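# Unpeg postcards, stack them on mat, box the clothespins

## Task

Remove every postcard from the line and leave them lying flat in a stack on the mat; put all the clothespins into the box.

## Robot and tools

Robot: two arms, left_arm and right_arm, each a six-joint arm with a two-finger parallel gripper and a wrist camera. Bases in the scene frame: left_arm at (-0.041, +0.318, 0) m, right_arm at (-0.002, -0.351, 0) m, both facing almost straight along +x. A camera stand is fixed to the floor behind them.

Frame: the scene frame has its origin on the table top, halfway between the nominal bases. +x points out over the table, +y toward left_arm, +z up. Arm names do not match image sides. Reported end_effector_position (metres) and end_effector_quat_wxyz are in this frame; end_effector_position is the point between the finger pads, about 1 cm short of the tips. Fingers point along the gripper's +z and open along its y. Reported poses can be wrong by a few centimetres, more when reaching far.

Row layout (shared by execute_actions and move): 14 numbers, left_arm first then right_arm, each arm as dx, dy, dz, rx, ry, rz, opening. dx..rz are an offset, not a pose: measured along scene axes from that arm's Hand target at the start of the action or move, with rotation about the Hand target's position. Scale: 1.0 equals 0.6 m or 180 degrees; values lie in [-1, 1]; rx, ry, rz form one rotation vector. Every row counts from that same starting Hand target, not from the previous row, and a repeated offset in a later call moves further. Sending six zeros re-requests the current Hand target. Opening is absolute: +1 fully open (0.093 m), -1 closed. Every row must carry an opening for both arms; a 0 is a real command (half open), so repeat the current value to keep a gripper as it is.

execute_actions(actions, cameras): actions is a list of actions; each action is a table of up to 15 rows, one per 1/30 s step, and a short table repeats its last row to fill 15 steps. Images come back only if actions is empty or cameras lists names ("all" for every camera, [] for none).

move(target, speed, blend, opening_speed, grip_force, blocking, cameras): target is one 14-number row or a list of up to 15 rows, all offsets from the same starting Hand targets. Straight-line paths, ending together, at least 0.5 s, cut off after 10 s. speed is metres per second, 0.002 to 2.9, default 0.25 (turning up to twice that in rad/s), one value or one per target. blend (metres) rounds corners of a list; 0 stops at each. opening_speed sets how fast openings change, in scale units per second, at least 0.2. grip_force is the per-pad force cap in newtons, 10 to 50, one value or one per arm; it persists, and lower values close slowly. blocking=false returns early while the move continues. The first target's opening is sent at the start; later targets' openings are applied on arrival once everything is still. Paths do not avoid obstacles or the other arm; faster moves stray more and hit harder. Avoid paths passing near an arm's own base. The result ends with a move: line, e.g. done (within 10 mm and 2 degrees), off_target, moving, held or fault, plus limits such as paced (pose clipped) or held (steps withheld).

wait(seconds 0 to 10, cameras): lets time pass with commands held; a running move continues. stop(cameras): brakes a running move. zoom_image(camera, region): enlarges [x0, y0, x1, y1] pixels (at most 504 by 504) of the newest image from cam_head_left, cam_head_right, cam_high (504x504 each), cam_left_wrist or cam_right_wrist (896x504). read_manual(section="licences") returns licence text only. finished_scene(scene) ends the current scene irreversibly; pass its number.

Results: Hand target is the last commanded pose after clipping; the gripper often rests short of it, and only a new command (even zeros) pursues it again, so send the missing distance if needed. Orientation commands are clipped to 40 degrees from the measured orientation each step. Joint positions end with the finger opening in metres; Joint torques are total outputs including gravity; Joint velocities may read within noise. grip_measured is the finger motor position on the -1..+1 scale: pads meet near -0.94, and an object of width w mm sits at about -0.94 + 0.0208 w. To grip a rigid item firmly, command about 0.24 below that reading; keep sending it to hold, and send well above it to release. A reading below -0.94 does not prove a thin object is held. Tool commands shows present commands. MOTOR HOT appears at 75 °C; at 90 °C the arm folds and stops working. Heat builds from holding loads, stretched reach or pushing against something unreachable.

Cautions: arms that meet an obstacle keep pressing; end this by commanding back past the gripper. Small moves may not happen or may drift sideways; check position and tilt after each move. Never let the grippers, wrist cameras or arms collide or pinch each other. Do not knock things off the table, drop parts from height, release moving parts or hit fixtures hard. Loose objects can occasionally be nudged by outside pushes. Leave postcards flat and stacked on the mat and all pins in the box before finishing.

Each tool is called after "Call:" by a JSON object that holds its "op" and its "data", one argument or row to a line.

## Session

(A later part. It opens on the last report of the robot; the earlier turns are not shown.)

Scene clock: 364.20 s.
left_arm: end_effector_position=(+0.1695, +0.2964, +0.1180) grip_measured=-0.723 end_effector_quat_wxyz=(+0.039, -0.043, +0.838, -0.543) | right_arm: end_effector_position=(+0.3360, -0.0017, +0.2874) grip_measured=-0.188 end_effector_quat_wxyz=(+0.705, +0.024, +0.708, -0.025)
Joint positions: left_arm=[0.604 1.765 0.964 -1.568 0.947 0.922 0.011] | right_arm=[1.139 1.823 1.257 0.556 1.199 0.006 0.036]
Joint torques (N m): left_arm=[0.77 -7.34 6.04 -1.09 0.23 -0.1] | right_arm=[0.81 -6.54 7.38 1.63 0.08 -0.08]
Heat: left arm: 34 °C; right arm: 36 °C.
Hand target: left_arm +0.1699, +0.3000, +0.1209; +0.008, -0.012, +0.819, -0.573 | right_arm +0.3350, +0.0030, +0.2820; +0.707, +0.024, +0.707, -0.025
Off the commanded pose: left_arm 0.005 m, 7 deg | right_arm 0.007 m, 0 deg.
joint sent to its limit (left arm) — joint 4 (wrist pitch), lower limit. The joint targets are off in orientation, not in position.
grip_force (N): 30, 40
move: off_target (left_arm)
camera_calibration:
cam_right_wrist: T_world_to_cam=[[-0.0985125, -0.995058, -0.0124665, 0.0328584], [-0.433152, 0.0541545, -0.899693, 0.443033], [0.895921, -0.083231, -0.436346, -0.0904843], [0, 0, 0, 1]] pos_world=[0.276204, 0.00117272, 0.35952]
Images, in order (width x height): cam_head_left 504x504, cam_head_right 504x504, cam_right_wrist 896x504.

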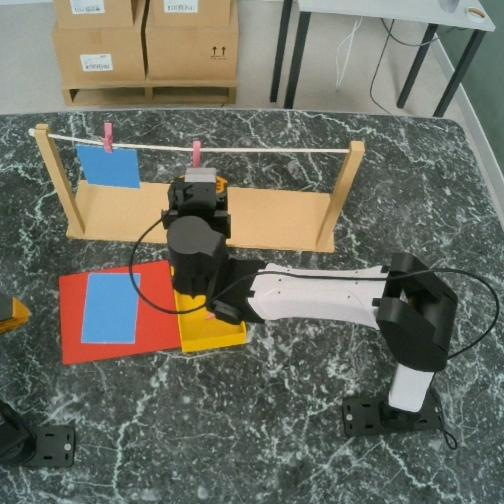

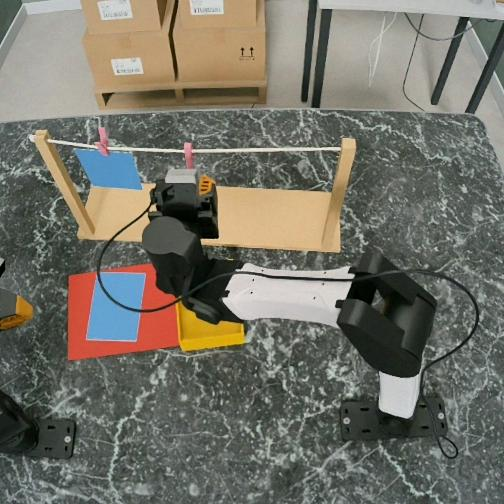

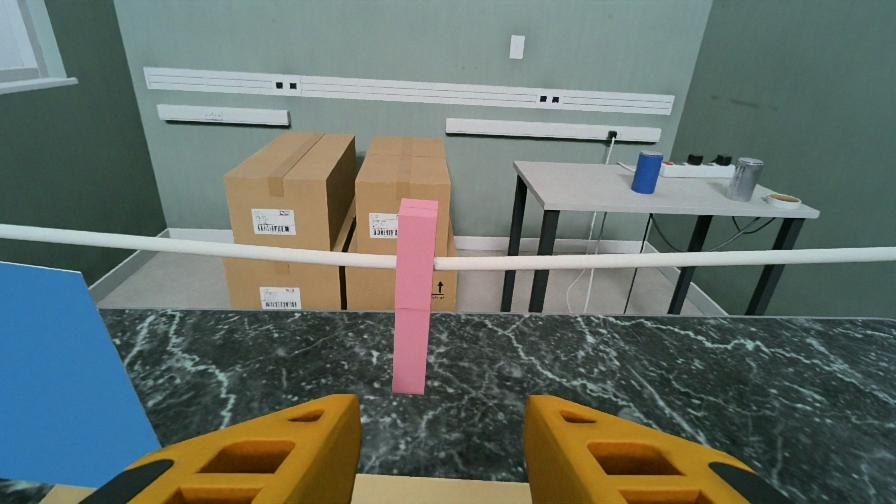

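Call:
{"op": "move", "data": {
  "target": [
    [0, 0, 0, 0, 0, 0, -0.72, 0.1, 0.0062, -0.0233, 0, 0, 0, -0.19]
  ],
  "speed": 0.15,
  "cameras": ["cam_right_wrist", "cam_head_right"]
}}

Scene clock: 366.93 s.
left_arm: end_effector_position=(+0.1695, +0.2964, +0.1180) grip_measured=-0.723 end_effector_quat_wxyz=(+0.039, -0.043, +0.838, -0.543) | right_arm: end_effector_position=(+0.3917, -0.0008, +0.2637) grip_measured=-0.188 end_effector_quat_wxyz=(+0.701, +0.019, +0.712, -0.038)
Joint positions: left_arm=[0.604 1.765 0.964 -1.568 0.947 0.922 0.011] | right_arm=[1.023 1.953 1.348 0.574 1.094 0.001 0.036]
Joint torques (N m): left_arm=[0.75 -7.38 6.04 -1.09 0.23 -0.09] | right_arm=[0.4 -7.36 9.85 1.67 -0.11 -0.09]
Heat: left arm: 34 °C; right arm: 36 °C.
Hand target: left_arm +0.1699, +0.3000, +0.1209; +0.008, -0.012, +0.819, -0.573 | right_arm +0.3949, +0.0067, +0.2681; +0.707, +0.024, +0.707, -0.025
Off the commanded pose: left_arm 0.005 m, 7 deg | right_arm 0.009 m, 2 deg.
joint sent to its limit (left arm) — joint 4 (wrist pitch), lower limit. The joint targets are off in orientation, not in position.
grip_force (N): 30, 40
move: off_target (left_arm)
camera_calibration:
cam_right_wrist: T_world_to_cam=[[-0.109102, -0.993948, 0.0128277, 0.0364413], [-0.444204, 0.0372059, -0.895153, 0.448942], [0.889258, -0.103361, -0.445575, -0.145633], [0, 0, 0, 1]] pos_world=[0.332903, 0.00446469, 0.336514]
Images, in order (width x height): cam_head_right 504x504, cam_right_wrist 896x504.

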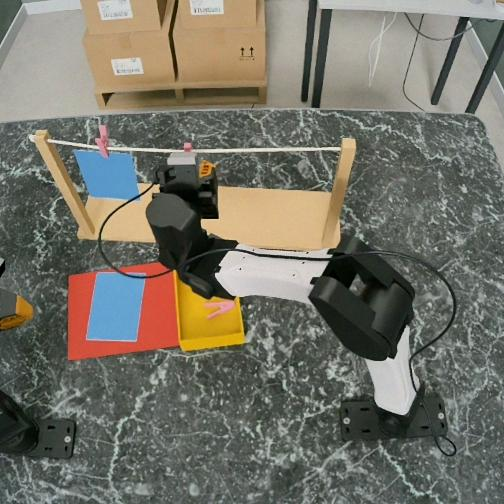

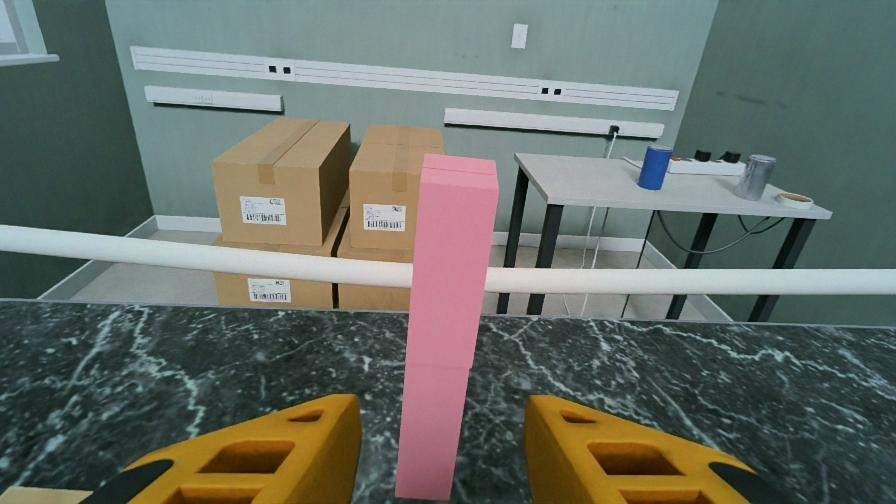

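Call:
{"op": "move", "data": {
  "target": [
    [0, 0, 0, 0, 0, 0, -0.72, 0.01, 0.0025, 0.0217, 0, 0, 0, -0.19]
  ],
  "speed": 0.1,
  "cameras": ["cam_right_wrist"]
}}

Scene clock: 368.60 s.
left_arm: end_effector_position=(+0.1695, +0.2964, +0.1180) grip_measured=-0.723 end_effector_quat_wxyz=(+0.039, -0.043, +0.838, -0.543) | right_arm: end_effector_position=(+0.3943, +0.0049, +0.2826) grip_measured=-0.188 end_effector_quat_wxyz=(+0.708, +0.027, +0.706, -0.023)
Joint positions: left_arm=[0.604 1.765 0.964 -1.568 0.947 0.922 0.011] | right_arm=[1.023 1.953 1.403 0.555 1.084 0 0.036]
Joint torques (N m): left_arm=[0.75 -7.35 6.04 -1.09 0.23 -0.09] | right_arm=[-0.65 -7.39 9.81 1.39 -0.11 -0.08]
Heat: left arm: 34 °C; right arm: 37 °C.
Hand target: left_arm +0.1699, +0.3000, +0.1209; +0.008, -0.012, +0.819, -0.573 | right_arm +0.4009, +0.0082, +0.2813; +0.707, +0.024, +0.707, -0.025
Off the commanded pose: left_arm 0.005 m, 7 deg | right_arm 0.008 m, 0 deg.
joint sent to its limit (left arm) — joint 4 (wrist pitch), lower limit. The joint targets are off in orientation, not in position.
grip_force (N): 30, 40
move: off_target (left_arm)
camera_calibration:
cam_right_wrist: T_world_to_cam=[[-0.0987301, -0.994909, -0.0201942, 0.0474596], [-0.427283, 0.0607115, -0.902077, 0.461897], [0.898711, -0.0804335, -0.431102, -0.146824], [0, 0, 0, 1]] pos_world=[0.333998, 0.007366, 0.354329]
Images, in order (width x height): cam_right_wrist 896x504.

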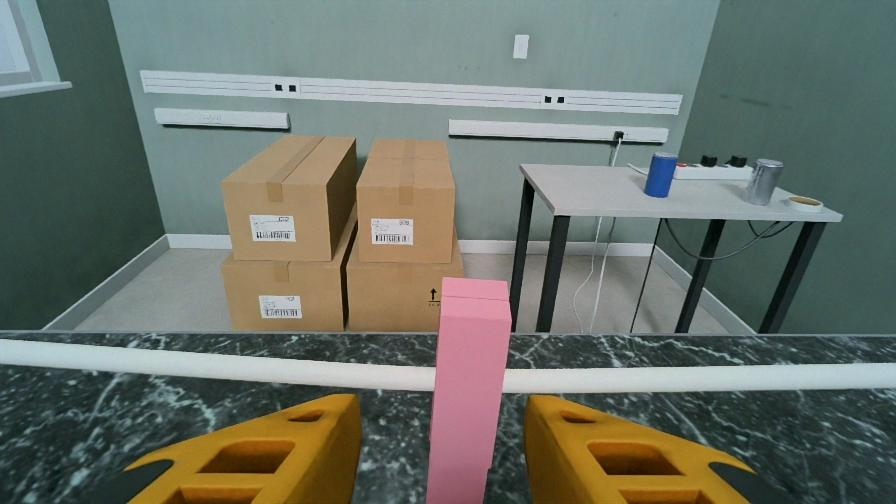

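Call:
{"op": "move", "data": {
  "target": [
    [0, 0, 0, 0, 0, 0, -0.72, 0.0033, -0.0083, -0.0083, 0, 0, 0, -0.19]
  ],
  "speed": 0.1,
  "cameras": ["cam_right_wrist"]
}}

Scene clock: 370.00 s.
left_arm: end_effector_position=(+0.1695, +0.2964, +0.1180) grip_measured=-0.723 end_effector_quat_wxyz=(+0.039, -0.043, +0.838, -0.543) | right_arm: end_effector_position=(+0.3983, +0.0020, +0.2824) grip_measured=-0.188 end_effector_quat_wxyz=(+0.708, +0.027, +0.706, -0.024)
Joint positions: left_arm=[0.604 1.765 0.964 -1.568 0.947 0.922 0.011] | right_arm=[1.012 1.953 1.403 0.554 1.075 0 0.036]
Joint torques (N m): left_arm=[0.77 -7.36 6.05 -1.09 0.23 -0.1] | right_arm=[-0.36 -7.82 7.56 1.58 -0.11 -0.06]
Heat: left arm: 34 °C; right arm: 37 °C.
Hand target: left_arm +0.1699, +0.3000, +0.1209; +0.008, -0.012, +0.819, -0.573 | right_arm +0.4030, +0.0032, +0.2762; +0.707, +0.024, +0.707, -0.025
Off the commanded pose: left_arm 0.005 m, 7 deg | right_arm 0.008 m, 0 deg.
joint sent to its limit (left arm) — joint 4 (wrist pitch), lower limit. The joint targets are off in orientation, not in position.
grip_force (N): 30, 40
move: off_target (left_arm)
camera_calibration:
cam_right_wrist: T_world_to_cam=[[-0.100727, -0.994724, -0.0194695, 0.0455891], [-0.427508, 0.060944, -0.901955, 0.463754], [0.898382, -0.0825282, -0.431391, -0.150544], [0, 0, 0, 1]] pos_world=[0.338097, 0.00466138, 0.354229]
Images, in order (width x height): cam_right_wrist 896x504.

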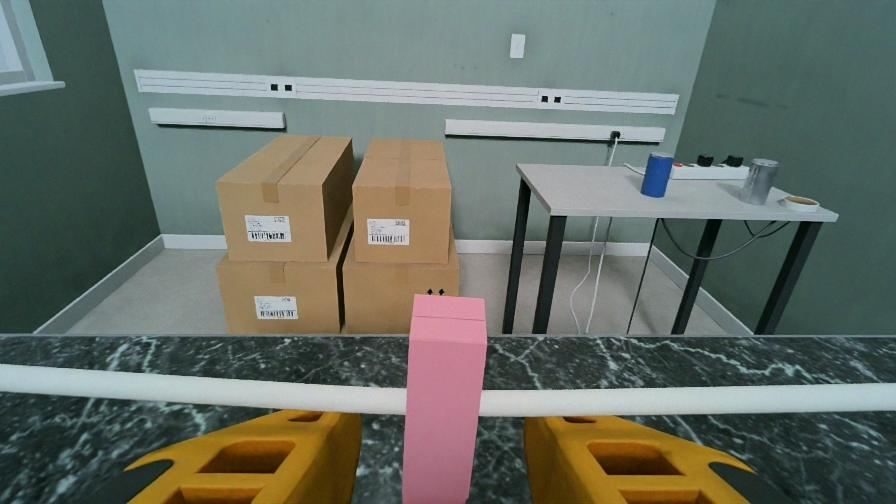

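Call:
{"op": "move", "data": {
  "target": [
    [0, 0, 0, 0, 0, 0, -0.72, 0.0, 0.0, -0.0067, 0, 0, 0, -0.19]
  ],
  "speed": 0.1,
  "cameras": ["cam_right_wrist"]
}}

Scene clock: 371.07 s.
left_arm: end_effector_position=(+0.1695, +0.2964, +0.1180) grip_measured=-0.723 end_effector_quat_wxyz=(+0.039, -0.043, +0.838, -0.543) | right_arm: end_effector_position=(+0.3986, +0.0019, +0.2825) grip_measured=-0.188 end_effector_quat_wxyz=(+0.708, +0.027, +0.706, -0.024)
Joint positions: left_arm=[0.604 1.765 0.964 -1.568 0.947 0.922 0.011] | right_arm=[1.011 1.953 1.403 0.555 1.074 0 0.036]
Joint torques (N m): left_arm=[0.77 -7.3 6.06 -1.09 0.23 -0.09] | right_arm=[-0.28 -7.43 6.71 1.66 -0.12 -0.08]
Heat: left arm: 34 °C; right arm: 37 °C.
Hand target: left_arm +0.1699, +0.3000, +0.1209; +0.008, -0.012, +0.819, -0.573 | right_arm +0.4029, +0.0033, +0.2722; +0.707, +0.024, +0.707, -0.025
Off the commanded pose: left_arm 0.005 m, 7 deg | right_arm 0.011 m, 0 deg.
joint sent to its limit (left arm) — joint 4 (wrist pitch), lower limit. The joint targets are off in orientation, not in position.
grip_force (N): 30, 40
move: off_target (left_arm, right_arm)
camera_calibration:
cam_right_wrist: T_world_to_cam=[[-0.100668, -0.994722, -0.0198445, 0.0455349], [-0.427373, 0.0612457, -0.901999, 0.463953], [0.898453, -0.0823214, -0.431283, -0.15085], [0, 0, 0, 1]] pos_world=[0.338396, 0.00446123, 0.354329]
Images, in order (width x height): cam_right_wrist 896x504.

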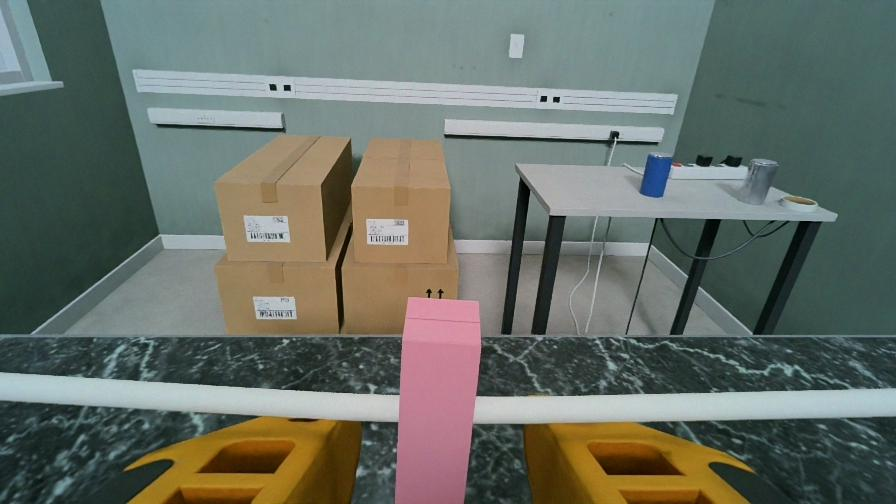

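Call:
{"op": "move", "data": {
  "target": [
    [0, 0, 0, 0, 0, 0, -0.72, -0.005, 0.0, -0.015, 0, 0, 0, -0.19]
  ],
  "speed": 0.1,
  "cameras": ["cam_right_wrist"]
}}

Scene clock: 372.40 s.
left_arm: end_effector_position=(+0.1695, +0.2964, +0.1180) grip_measured=-0.723 end_effector_quat_wxyz=(+0.039, -0.043, +0.838, -0.543) | right_arm: end_effector_position=(+0.3979, +0.0008, +0.2728) grip_measured=-0.188 end_effector_quat_wxyz=(+0.707, +0.026, +0.706, -0.025)
Joint positions: left_arm=[0.604 1.765 0.964 -1.568 0.947 0.922 0.011] | right_arm=[1.011 1.959 1.374 0.588 1.074 0 0.036]
Joint torques (N m): left_arm=[0.79 -7.32 6.04 -1.09 0.23 -0.09] | right_arm=[0.12 -7.49 6.65 1.69 -0.02 -0.06]
Heat: left arm: 34 °C; right arm: 37 °C.
Hand target: left_arm +0.1699, +0.3000, +0.1209; +0.008, -0.012, +0.819, -0.573 | right_arm +0.3999, +0.0033, +0.2632; +0.707, +0.024, +0.707, -0.025
Off the commanded pose: left_arm 0.005 m, 7 deg | right_arm 0.010 m, 0 deg.
joint sent to its limit (left arm) — joint 4 (wrist pitch), lower limit. The joint targets are off in orientation, not in position.
grip_force (N): 30, 40
move: off_target (left_arm)
camera_calibration:
cam_right_wrist: T_world_to_cam=[[-0.100694, -0.994771, -0.0170517, 0.0433376], [-0.428854, 0.0588619, -0.901454, 0.455418], [0.897745, -0.083458, -0.432538, -0.153859], [0, 0, 0, 1]] pos_world=[0.337798, 0.00346343, 0.344728]
Images, in order (width x height): cam_right_wrist 896x504.

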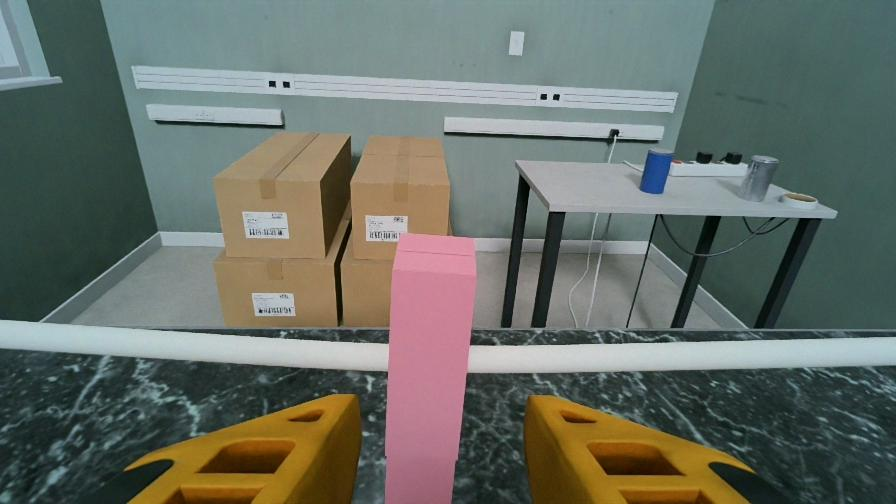

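Call:
{"op": "move", "data": {
  "target": [
    [0, 0, 0, 0, 0, 0, -0.72, 0.0, 0.0, 0.0, 0, 0, 0, -1]
  ],
  "speed": 0.1,
  "cameras": ["cam_right_wrist"]
}}

Scene clock: 374.50 s.
left_arm: end_effector_position=(+0.1695, +0.2964, +0.1180) grip_measured=-0.723 end_effector_quat_wxyz=(+0.039, -0.043, +0.838, -0.543) | right_arm: end_effector_position=(+0.3979, +0.0008, +0.2732) grip_measured=-0.830 end_effector_quat_wxyz=(+0.708, +0.027, +0.706, -0.024)
Joint positions: left_arm=[0.604 1.765 0.964 -1.568 0.947 0.922 0.011] | right_arm=[1.011 1.959 1.374 0.59 1.074 0 0.005]
Joint torques (N m): left_arm=[0.76 -7.34 6.08 -1.09 0.24 -0.09] | right_arm=[0.08 -7.38 6.74 1.68 -0.06 -0.05]
Heat: left arm: 34 °C; right arm: 36 °C.
Hand target: left_arm +0.1699, +0.3000, +0.1209; +0.008, -0.012, +0.819, -0.573 | right_arm +0.3999, +0.0033, +0.2632; +0.707, +0.024, +0.707, -0.025
Off the commanded pose: left_arm 0.005 m, 7 deg | right_arm 0.011 m, 0 deg.
joint sent to its limit (left arm) — joint 4 (wrist pitch), lower limit. The joint targets are off in orientation, not in position.
grip_force (N): 30, 40
move: off_target (left_arm, right_arm)
camera_calibration:
cam_right_wrist: T_world_to_cam=[[-0.100277, -0.994769, -0.0194589, 0.043922], [-0.42751, 0.0607383, -0.901968, 0.45537], [0.898432, -0.0821275, -0.431365, -0.154288], [0, 0, 0, 1]] pos_world=[0.337697, 0.00336256, 0.345029]
Images, in order (width x height): cam_right_wrist 896x504.

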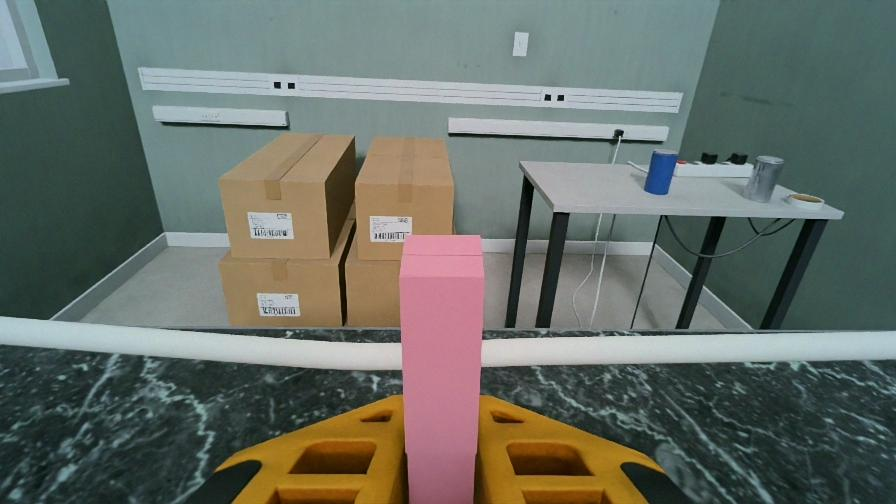

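Call:
{"op": "move", "data": {
  "target": [
    [0, 0, 0, 0, 0, 0, -0.72, 0.0, 0.0, -0.05, 0, 0, 0, -1]
  ],
  "speed": 0.06,
  "cameras": ["cam_right_wrist", "cam_head_left"]
}}

Scene clock: 375.93 s.
left_arm: end_effector_position=(+0.1695, +0.2964, +0.1180) grip_measured=-0.723 end_effector_quat_wxyz=(+0.039, -0.043, +0.838, -0.543) | right_arm: end_effector_position=(+0.3976, +0.0007, +0.2603) grip_measured=-0.837 end_effector_quat_wxyz=(+0.719, +0.046, +0.694, -0.003)
Joint positions: left_arm=[0.604 1.765 0.964 -1.568 0.947 0.922 0.011] | right_arm=[1.011 1.991 1.322 0.739 1.071 0 0.005]
Joint torques (N m): left_arm=[0.77 -7.35 6.04 -1.09 0.23 -0.09] | right_arm=[0.12 -6.39 5.37 1.3 -0.06 -0.07]
Heat: left arm: 34 °C; right arm: 36 °C.
Hand target: left_arm +0.1699, +0.3000, +0.1209; +0.008, -0.012, +0.819, -0.573 | right_arm +0.3999, +0.0033, +0.2331; +0.707, +0.024, +0.707, -0.025
Off the commanded pose: left_arm 0.005 m, 7 deg | right_arm 0.027 m, 4 deg.
joint sent to its limit (left arm) — joint 4 (wrist pitch), lower limit. The joint targets are off in orientation, not in position.
grip_force (N): 30, 40
move: off_target (left_arm, right_arm)
camera_calibration:
cam_right_wrist: T_world_to_cam=[[-0.0963323, -0.992381, -0.076814, 0.0569319], [-0.396215, 0.109027, -0.911662, 0.433563], [0.91309, -0.0573876, -0.403699, -0.172603], [0, 0, 0, 1]] pos_world=[0.33487, -0.00067727, 0.329956]
Images, in order (width x height): cam_head_left 504x504, cam_right_wrist 896x504.

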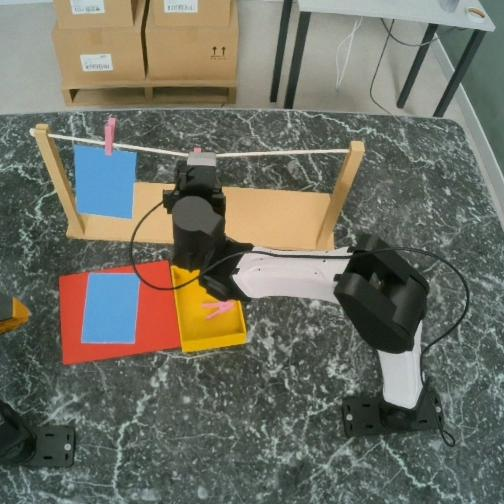

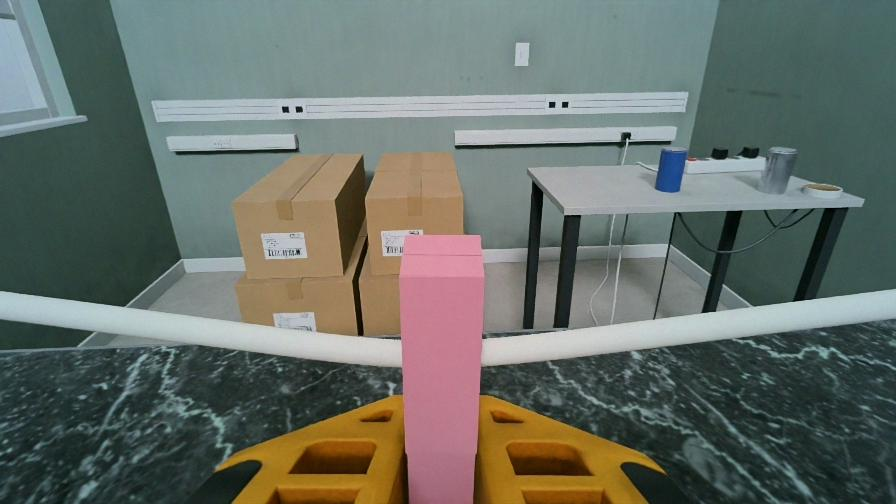

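Call:
{"op": "move", "data": {
  "target": [
    [0, 0, 0, 0, 0, 0, -0.72, 0.0, 0.0, -0.05, 0, 0, 0, -1]
  ],
  "speed": 0.06,
  "cameras": ["cam_right_wrist"]
}}

Scene clock: 377.37 s.
left_arm: end_effector_position=(+0.1695, +0.2964, +0.1180) grip_measured=-0.723 end_effector_quat_wxyz=(+0.039, -0.043, +0.838, -0.543) | right_arm: end_effector_position=(+0.3969, +0.0029, +0.2552) grip_measured=-0.837 end_effector_quat_wxyz=(+0.735, +0.063, +0.675, +0.029)
Joint positions: left_arm=[0.604 1.765 0.964 -1.568 0.947 0.922 0.011] | right_arm=[1.011 2.026 1.283 0.907 1.049 -0.012 0.005]
Joint torques (N m): left_arm=[0.77 -7.38 6.04 -1.1 0.23 -0.09] | right_arm=[0.02 -5.05 3.77 0.81 0.12 0]
Heat: left arm: 34 °C; right arm: 36 °C.
Hand target: left_arm +0.1699, +0.3000, +0.1209; +0.008, -0.012, +0.819, -0.573 | right_arm +0.3999, +0.0033, +0.2031; +0.707, +0.024, +0.707, -0.025
Off the commanded pose: left_arm 0.005 m, 7 deg | right_arm 0.052 m, 9 deg.
joint sent to its limit (left arm) — joint 4 (wrist pitch), lower limit. The joint targets are off in orientation, not in position.
grip_force (N): 30, 40
move: off_target (left_arm, right_arm)
camera_calibration:
cam_right_wrist: T_world_to_cam=[[-0.0692719, -0.986602, -0.147707, 0.0659278], [-0.350559, 0.162693, -0.922301, 0.412896], [0.933975, -0.0121096, -0.357133, -0.194157], [0, 0, 0, 1]] pos_world=[0.330649, -0.00448208, 0.321212]
Images, in order (width x height): cam_right_wrist 896x504.

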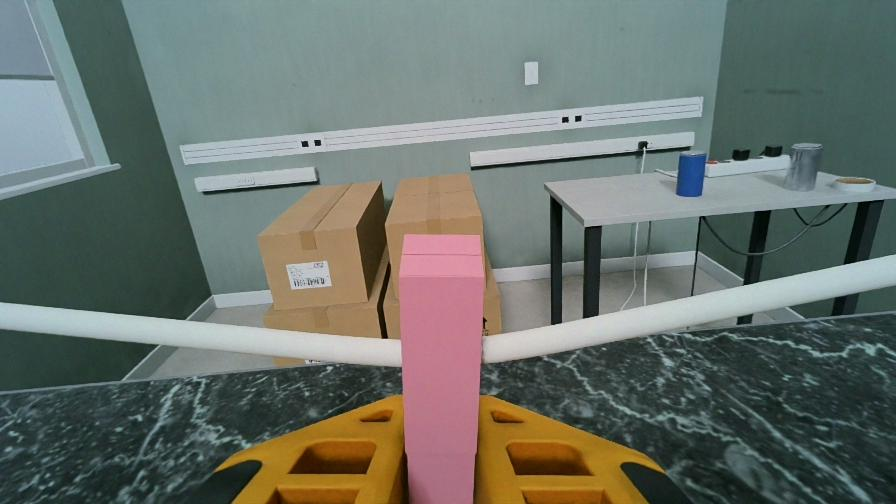

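Call:
{"op": "move", "data": {
  "target": [
    [0, 0, 0, 0, 0, 0, -0.72, 0.0, 0.03, 0.045, 0.2771, -0.0194, 0, -1]
  ],
  "speed": 0.25,
  "cameras": ["cam_right_wrist", "cam_head_right"]
}}

Scene clock: 393.50 s.
left_arm: end_effector_position=(+0.1695, +0.2964, +0.1180) grip_measured=-0.723 end_effector_quat_wxyz=(+0.039, -0.043, +0.838, -0.543) | right_arm: end_effector_position=(+0.3987, +0.0210, +0.2699) grip_measured=-0.837 end_effector_quat_wxyz=(+0.665, +0.312, +0.601, +0.315)
Joint positions: left_arm=[0.604 1.765 0.964 -1.568 0.947 0.922 0.011] | right_arm=[1.027 2.048 1.382 0.831 1.048 0.779 0.005]
Joint torques (N m): left_arm=[0.76 -7.35 6.06 -1.09 0.24 -0.1] | right_arm=[0.7 -6.38 5.96 0.64 0.43 0.48]
Heat: left arm: 34 °C; right arm: 34 °C.
Hand target: left_arm +0.1699, +0.3000, +0.1209; +0.008, -0.012, +0.819, -0.573 | right_arm +0.3999, +0.0213, +0.2301; +0.651, +0.321, +0.630, +0.276
Off the commanded pose: left_arm 0.005 m, 7 deg | right_arm 0.040 m, 6 deg.
joint sent to its limit (left arm) — joint 4 (wrist pitch), lower limit. The joint targets are off in orientation, not in position.
grip_force (N): 30, 40
move: off_target (left_arm, right_arm)
camera_calibration:
cam_right_wrist: T_world_to_cam=[[0.015852, -0.592888, -0.805129, 0.221238], [-0.361368, 0.747404, -0.557495, 0.317715], [0.932288, 0.299786, -0.202403, -0.238053], [0, 0, 0, 1]] pos_world=[0.333239, -0.034927, 0.307067]
Images, in order (width x height): cam_head_right 504x504, cam_right_wrist 896x504.

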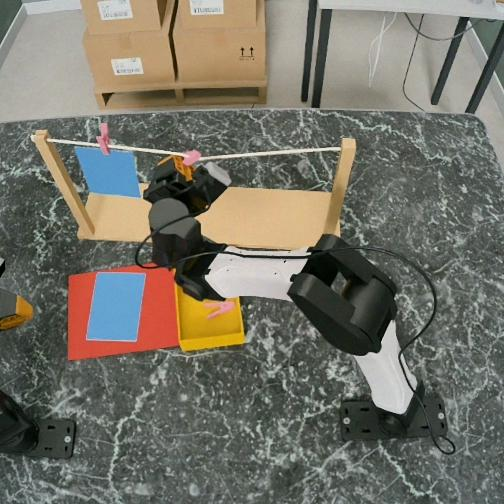

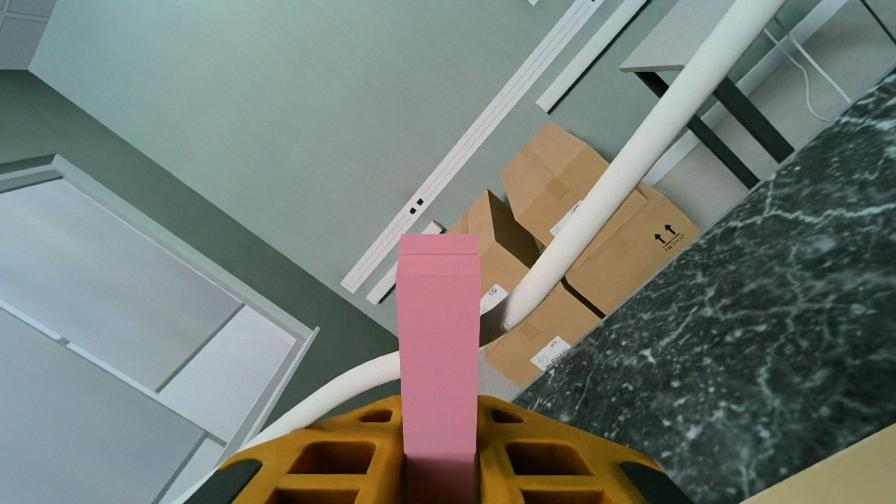

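Call:
{"op": "zoom_image", "data": {
  "camera": "cam_right_wrist",
  "region": [340, 200, 580, 440]
}}

Scaled by 2.100 from the camera's 896x504 image, which has a finer 1280x720 frame.

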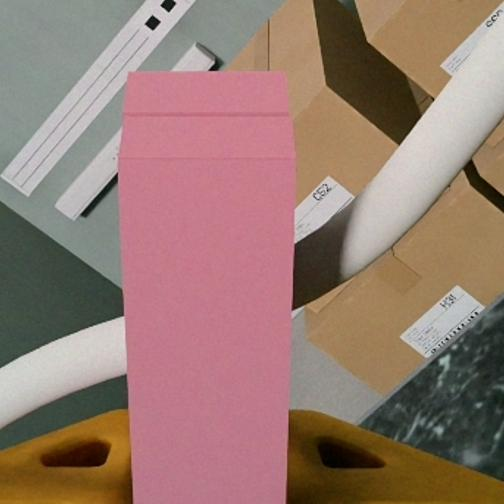

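Call:
{"op": "move", "data": {
  "target": [
    [0, 0, 0, 0, 0, 0, -0.72, -0.0023, -0.0297, 0.0665, -0.2771, 0.0194, 0, -1],
    [0, 0, 0, 0, 0, 0, -0.72, -0.0298, -0.0297, 0.0798, -0.2527, 0.2157, 0.0921, -1]
  ],
  "speed": [0.3, 0.3],
  "blend": [0.005, 0],
  "cameras": ["cam_right_wrist", "cam_head_right"]
}}

Scene clock: 398.83 s.
left_arm: end_effector_position=(+0.1695, +0.2964, +0.1180) grip_measured=-0.723 end_effector_quat_wxyz=(+0.039, -0.043, +0.838, -0.543) | right_arm: end_effector_position=(+0.3800, +0.0009, +0.2820) grip_measured=-0.838 end_effector_quat_wxyz=(+0.442, +0.028, +0.896, -0.015)
Joint positions: left_arm=[0.604 1.765 0.964 -1.568 0.947 0.922 0.011] | right_arm=[0.975 2.192 2.437 -1.226 0.749 0.791 0.005]
Joint torques (N m): left_arm=[0.77 -7.34 6.06 -1.09 0.24 -0.09] | right_arm=[-0.03 -8.2 8.98 1.01 0.34 0.02]
Heat: left arm: 34 °C; right arm: 34 °C.
Hand target: left_arm +0.1699, +0.3000, +0.1209; +0.008, -0.012, +0.819, -0.573 | right_arm +0.3821, +0.0034, +0.2779; +0.438, +0.031, +0.898, -0.015
Off the commanded pose: left_arm 0.005 m, 7 deg | right_arm 0.005 m, 1 deg.
joint sent to its limit (left arm) — joint 4 (wrist pitch), lower limit. The joint targets are off in orientation, not in position.
grip_force (N): 30, 40
move: off_target (left_arm)
camera_calibration:
cam_right_wrist: T_world_to_cam=[[-0.0958774, -0.995364, 0.00765277, 0.0330679], [-0.888297, 0.0820901, -0.451874, 0.503845], [0.44915, -0.0501224, -0.892049, 0.166258], [0, 0, 0, 1]] pos_world=[0.376059, -0.000112875, 0.375732]
Images, in order (width x height): cam_head_right 504x504, cam_right_wrist 896x504.

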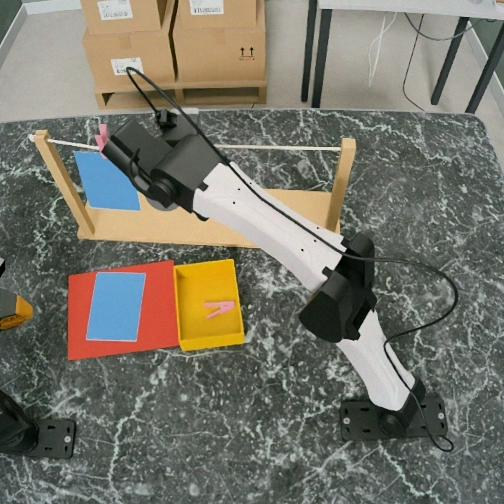

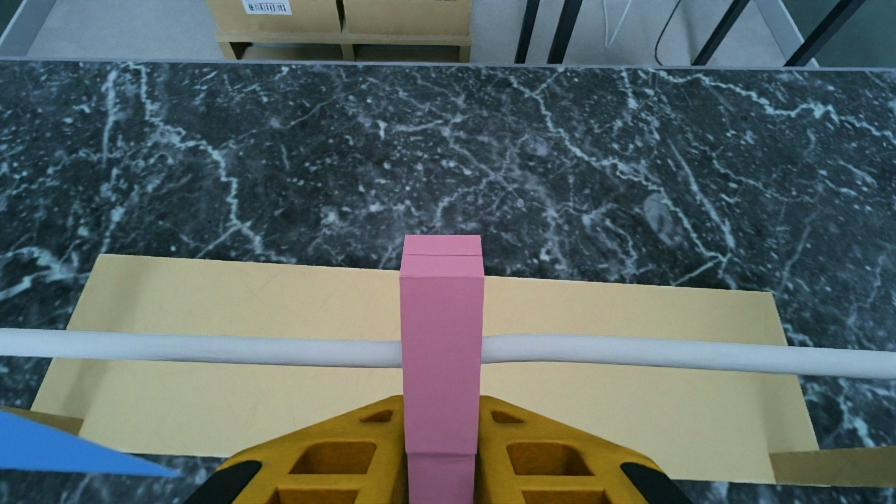

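Call:
{"op": "move", "data": {
  "target": [
    [0, 0, 0, 0, 0, 0, -0.72, 0, 0, 0, 0, 0, 0, -0.5]
  ],
  "speed": 0.3,
  "opening_speed": 0.6,
  "cameras": ["cam_right_wrist"]
}}

Scene clock: 400.17 s.
left_arm: end_effector_position=(+0.1695, +0.2964, +0.1180) grip_measured=-0.723 end_effector_quat_wxyz=(+0.039, -0.043, +0.838, -0.543) | right_arm: end_effector_position=(+0.3799, +0.0008, +0.2818) grip_measured=-0.502 end_effector_quat_wxyz=(+0.442, +0.028, +0.897, -0.015)
Joint positions: left_arm=[0.604 1.765 0.964 -1.568 0.947 0.922 0.011] | right_arm=[0.975 2.192 2.437 -1.227 0.749 0.792 0.021]
Joint torques (N m): left_arm=[0.76 -7.32 6.06 -1.08 0.23 -0.09] | right_arm=[0.14 -8.31 8.99 1.02 0.36 0]
Heat: left arm: 34 °C; right arm: 34 °C.
Hand target: left_arm +0.1699, +0.3000, +0.1209; +0.008, -0.012, +0.819, -0.573 | right_arm +0.3821, +0.0034, +0.2779; +0.438, +0.031, +0.898, -0.015
Off the commanded pose: left_arm 0.005 m, 7 deg | right_arm 0.005 m, 1 deg.
joint sent to its limit (left arm) — joint 4 (wrist pitch), lower limit. The joint targets are off in orientation, not in position.
grip_force (N): 30, 40
move: off_target (left_arm)
camera_calibration:
cam_right_wrist: T_world_to_cam=[[-0.0961397, -0.995337, 0.00782242, 0.0329943], [-0.888675, 0.0822921, -0.451092, 0.503521], [0.448345, -0.0503194, -0.892443, 0.166569], [0, 0, 0, 1]] pos_world=[0.375958, -0.000213649, 0.37553]
Images, in order (width x height): cam_right_wrist 896x504.

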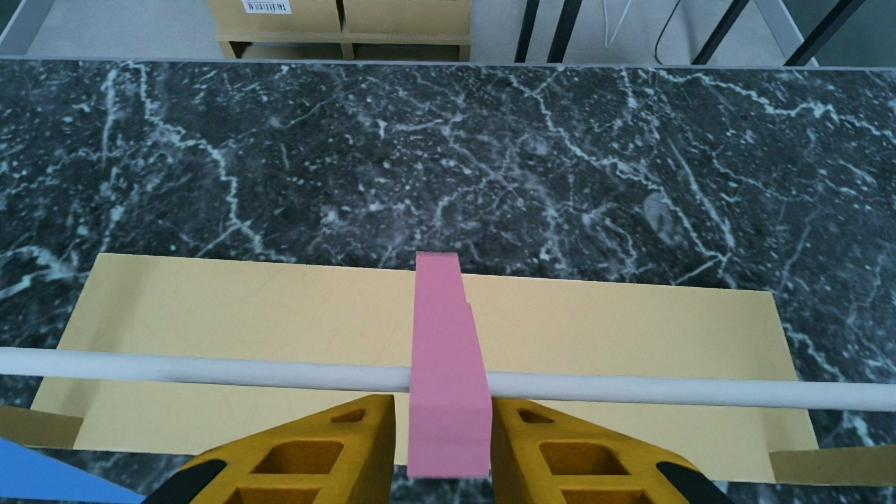

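Call:
{"op": "wait", "data": {
  "seconds": 0.5,
  "cameras": ["cam_right_wrist"]
}}

Scene clock: 401.50 s.
left_arm: end_effector_position=(+0.1695, +0.2964, +0.1180) grip_measured=-0.723 end_effector_quat_wxyz=(+0.039, -0.043, +0.838, -0.543) | right_arm: end_effector_position=(+0.3799, +0.0008, +0.2818) grip_measured=-0.502 end_effector_quat_wxyz=(+0.442, +0.028, +0.897, -0.015)
Joint positions: left_arm=[0.604 1.765 0.964 -1.568 0.947 0.922 0.011] | right_arm=[0.975 2.192 2.437 -1.227 0.749 0.792 0.021]
Joint torques (N m): left_arm=[0.8 -7.35 6.04 -1.1 0.22 -0.09] | right_arm=[0.06 -8.24 9.1 1 0.33 0]
Heat: left arm: 34 °C; right arm: 34 °C.
Hand target: left_arm +0.1699, +0.3000, +0.1209; +0.008, -0.012, +0.819, -0.573 | right_arm +0.3821, +0.0034, +0.2779; +0.438, +0.031, +0.898, -0.015
Tool commands: left_gripper/opening=-0.72 right_gripper/opening=-0.5
Off the commanded pose: left_arm 0.005 m, 7 deg | right_arm 0.005 m, 1 deg.
grip_force (N): 30, 40
wait: 0.50 s; at rest from the start
camera_calibration:
cam_right_wrist: T_world_to_cam=[[-0.0961397, -0.995337, 0.00782242, 0.0329943], [-0.888675, 0.0822921, -0.451092, 0.503521], [0.448345, -0.0503194, -0.892443, 0.166569], [0, 0, 0, 1]] pos_world=[0.375958, -0.000213649, 0.37553]
Images, in order (width x height): cam_right_wrist 896x504.

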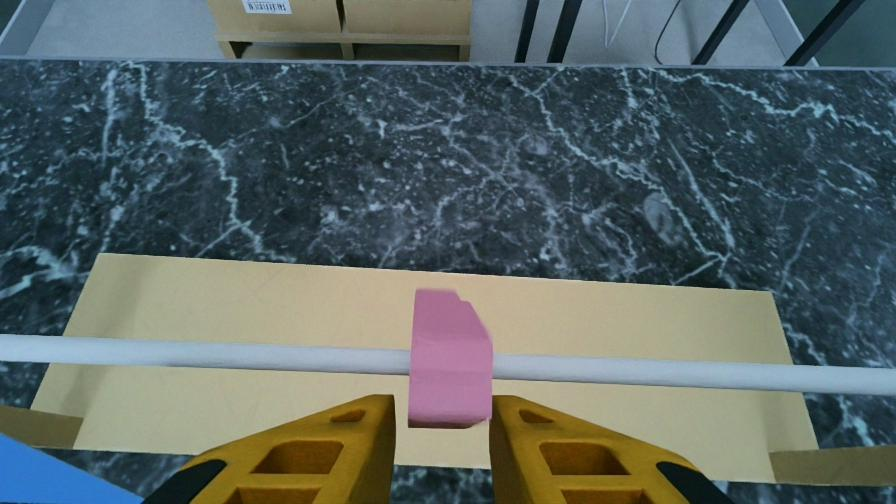

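Call:
{"op": "move", "data": {
  "target": [
    [0, 0, 0, 0, 0, 0, -0.72, -0.0783, 0.005, 0.0617, 0, 0, 0, 0.0],
    [0, 0, 0, 0, 0, 0, -0.72, -0.0952, -0.034, -0.0265, 0.5344, -0.1905, 0.0026, 0.64]
  ],
  "speed": [0.2, 0.4],
  "blend": [0.01, 0],
  "grip_force": [30, 30],
  "cameras": ["cam_right_wrist", "cam_head_left", "cam_head_right"]
}}

Scene clock: 413.80 s.
left_arm: end_effector_position=(+0.1695, +0.2964, +0.1180) grip_measured=-0.723 end_effector_quat_wxyz=(+0.039, -0.043, +0.838, -0.543) | right_arm: end_effector_position=(+0.3289, -0.0064, +0.2206) grip_measured=+0.638 end_effector_quat_wxyz=(+0.480, +0.332, +0.565, +0.583)
Joint positions: left_arm=[0.604 1.765 0.964 -1.568 0.947 0.922 0.011] | right_arm=[1.033 1.842 0.783 1.239 0.665 1.302 0.076]
Joint torques (N m): left_arm=[0.79 -7.34 6.02 -1.09 0.23 -0.09] | right_arm=[-0.03 -5.85 5.67 3.77 0.03 -0.05]
Heat: left arm: 34 °C; right arm: 35 °C.
Hand target: left_arm +0.1699, +0.3000, +0.1209; +0.008, -0.012, +0.819, -0.573 | right_arm +0.3249, -0.0170, +0.2620; +0.487, +0.341, +0.462, +0.658
Off the commanded pose: left_arm 0.005 m, 7 deg | right_arm 0.043 m, 15 deg.
joint sent to its limit (left arm) — joint 4 (wrist pitch), lower limit. The joint targets are off in orientation, not in position.
grip_force (N): 30, 30
move: off_target (left_arm, right_arm); target 2's new opening was sent with right_arm's hand 0.043 m and 15 deg from that target
camera_calibration:
cam_right_wrist: T_world_to_cam=[[0.152862, -0.0950152, -0.983669, 0.16402], [-0.694243, 0.698063, -0.175313, 0.310348], [0.70332, 0.709705, 0.0407435, -0.150485], [0, 0, 0, 1]] pos_world=[0.296224, -0.0942582, 0.221881]
Images, in order (width x height): cam_head_left 504x504, cam_head_right 504x504, cam_right_wrist 896x504.

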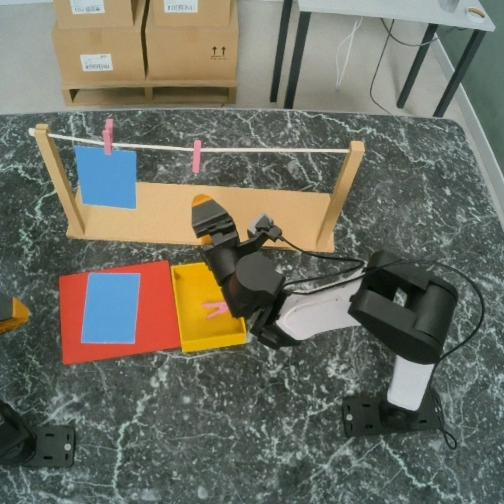

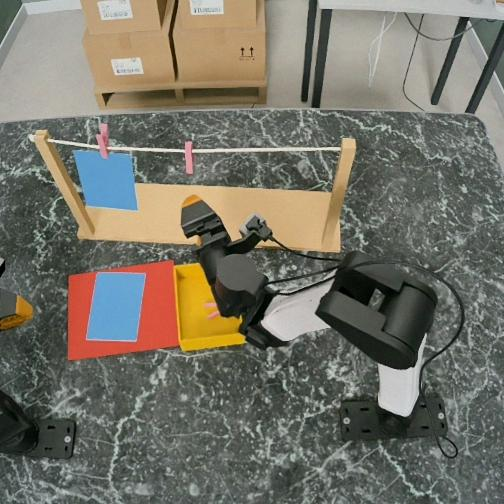

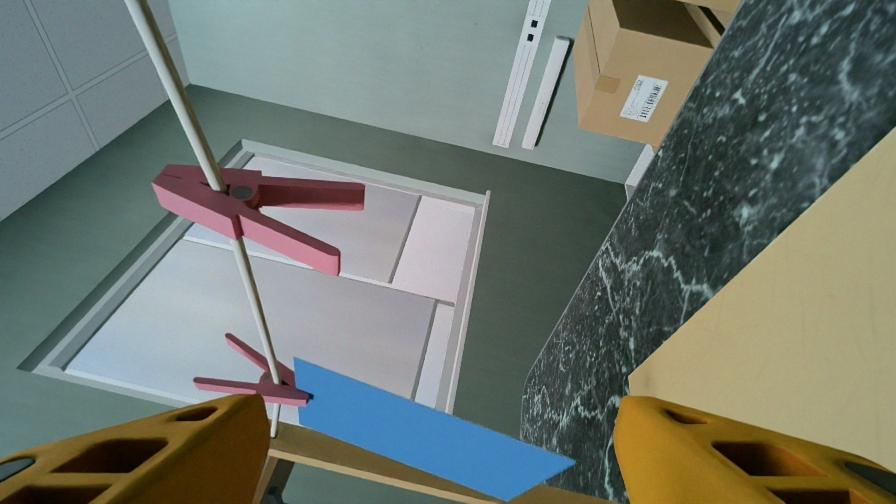

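Call:
{"op": "move", "data": {
  "target": [
    [0, 0, 0, 0, 0, 0, -0.72, 0.0335, 0.0317, 0.0583, -0.0162, 0.0531, 0, 1]
  ],
  "speed": 0.2,
  "cameras": ["cam_right_wrist", "cam_head_right"]
}}

Scene clock: 417.37 s.
left_arm: end_effector_position=(+0.1695, +0.2964, +0.1180) grip_measured=-0.723 end_effector_quat_wxyz=(+0.039, -0.043, +0.838, -0.543) | right_arm: end_effector_position=(+0.3424, +0.0087, +0.2791) grip_measured=+1.000 end_effector_quat_wxyz=(+0.453, +0.373, +0.535, +0.607)
Joint positions: left_arm=[0.604 1.765 0.964 -1.568 0.947 0.922 0.011] | right_arm=[1.033 1.768 0.975 0.987 0.693 1.414 0.093]
Joint torques (N m): left_arm=[0.77 -7.35 6.05 -1.09 0.24 -0.1] | right_arm=[-0.55 -9.44 8.55 1.5 0.02 -0.04]
Heat: left arm: 34 °C; right arm: 35 °C.
Hand target: left_arm +0.1699, +0.3000, +0.1209; +0.008, -0.012, +0.819, -0.573 | right_arm +0.3450, +0.0021, +0.2970; +0.455, +0.382, +0.517, +0.616
Off the commanded pose: left_arm 0.005 m, 7 deg | right_arm 0.019 m, 3 deg.
joint sent to its limit (left arm) — joint 4 (wrist pitch), lower limit. The joint targets are off in orientation, not in position.
grip_force (N): 30, 30
move: off_target (left_arm, right_arm)
camera_calibration:
cam_right_wrist: T_world_to_cam=[[0.118809, 0.0217606, -0.992679, 0.234046], [-0.690543, 0.720194, -0.0668604, 0.287714], [0.713467, 0.693431, 0.100592, -0.193052], [0, 0, 0, 1]] pos_world=[0.308609, -0.0784347, 0.270988]
Images, in order (width x height): cam_head_right 504x504, cam_right_wrist 896x504.

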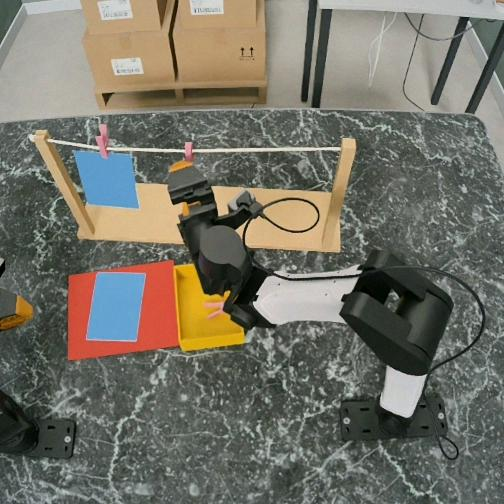

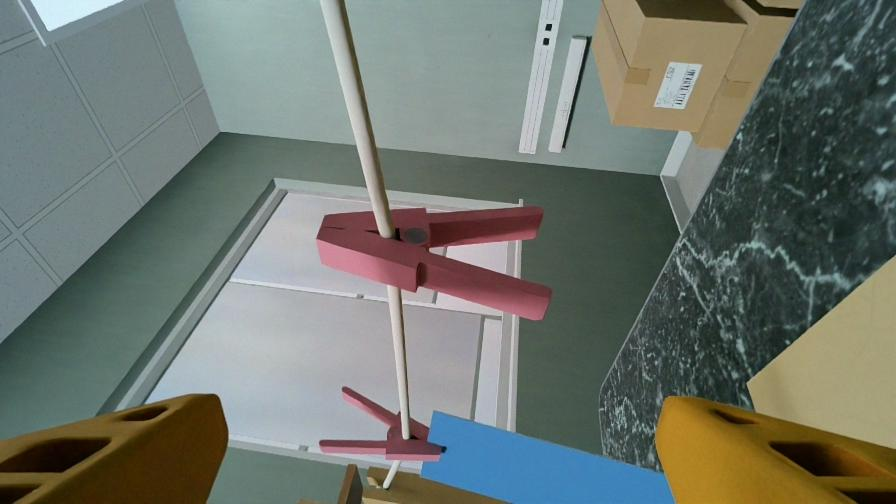

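Call:
{"op": "move", "data": {
  "target": [
    [0, 0, 0, 0, 0, 0, -0.72, 0.01, -0.007, 0.0183, 0, 0, 0, 1]
  ],
  "speed": 0.1,
  "cameras": []
}}

Scene clock: 419.87 s.
left_arm: end_effector_position=(+0.1695, +0.2964, +0.1180) grip_measured=-0.723 end_effector_quat_wxyz=(+0.039, -0.043, +0.838, -0.543) | right_arm: end_effector_position=(+0.3508, +0.0023, +0.2809) grip_measured=+1.000 end_effector_quat_wxyz=(+0.457, +0.379, +0.539, +0.597)
Joint positions: left_arm=[0.604 1.765 0.964 -1.568 0.947 0.922 0.011] | right_arm=[1.011 1.756 0.989 0.94 0.69 1.42 0.093]
Joint torques (N m): left_arm=[0.77 -7.35 6.05 -1.09 0.23 -0.1] | right_arm=[-0.34 -10.44 9.35 1.45 -0.12 -0.07]
Heat: left arm: 34 °C; right arm: 35 °C.
Hand target: left_arm +0.1699, +0.3000, +0.1209; +0.008, -0.012, +0.819, -0.573 | right_arm +0.3510, -0.0022, +0.3081; +0.455, +0.382, +0.517, +0.616
Off the commanded pose: left_arm 0.005 m, 7 deg | right_arm 0.027 m, 3 deg.
joint sent to its limit (left arm) — joint 4 (wrist pitch), lower limit. The joint targets are off in orientation, not in position.
grip_force (N): 30, 30
move: off_target (left_arm, right_arm)
No camera images: "cameras" was empty.

Call:
{"op": "move", "data": {
  "target": [
    [0, 0, 0, 0, 0, 0, -0.72, 0.042, 0.006, 0.0233, 0, 0, 0, 1]
  ],
  "speed": 0.12,
  "cameras": ["cam_right_wrist"]
}}

Scene clock: 421.37 s.
left_arm: end_effector_position=(+0.1695, +0.2964, +0.1180) grip_measured=-0.723 end_effector_quat_wxyz=(+0.039, -0.043, +0.838, -0.543) | right_arm: end_effector_position=(+0.3735, +0.0004, +0.3130) grip_measured=+1.000 end_effector_quat_wxyz=(+0.457, +0.381, +0.524, +0.610)
Joint positions: left_arm=[0.604 1.765 0.964 -1.568 0.947 0.922 0.011] | right_arm=[0.957 1.756 1.1 0.858 0.64 1.435 0.093]
Joint torques (N m): left_arm=[0.76 -7.36 6.04 -1.1 0.24 -0.09] | right_arm=[-0.18 -7.54 9.55 1.43 -0.13 -0.02]
Heat: left arm: 34 °C; right arm: 35 °C.
Hand target: left_arm +0.1699, +0.3000, +0.1209; +0.008, -0.012, +0.819, -0.573 | right_arm +0.3763, +0.0014, +0.3221; +0.455, +0.382, +0.517, +0.616
Off the commanded pose: left_arm 0.005 m, 7 deg | right_arm 0.010 m, 1 deg.
joint sent to its limit (left arm) — joint 4 (wrist pitch), lower limit. The joint targets are off in orientation, not in position.
grip_force (N): 30, 30
move: off_target (left_arm)
camera_calibration:
cam_right_wrist: T_world_to_cam=[[0.12657, 0.0396798, -0.991164, 0.260859], [-0.675243, 0.735406, -0.0567864, 0.308601], [0.726655, 0.676463, 0.119874, -0.223833], [0, 0, 0, 1]] pos_world=[0.338013, -0.0858838, 0.30291]
Images, in order (width x height): cam_right_wrist 896x504.

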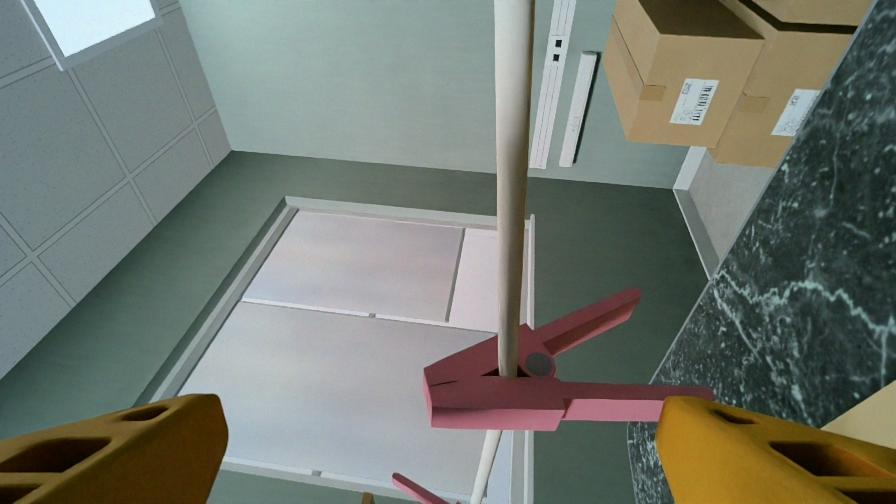

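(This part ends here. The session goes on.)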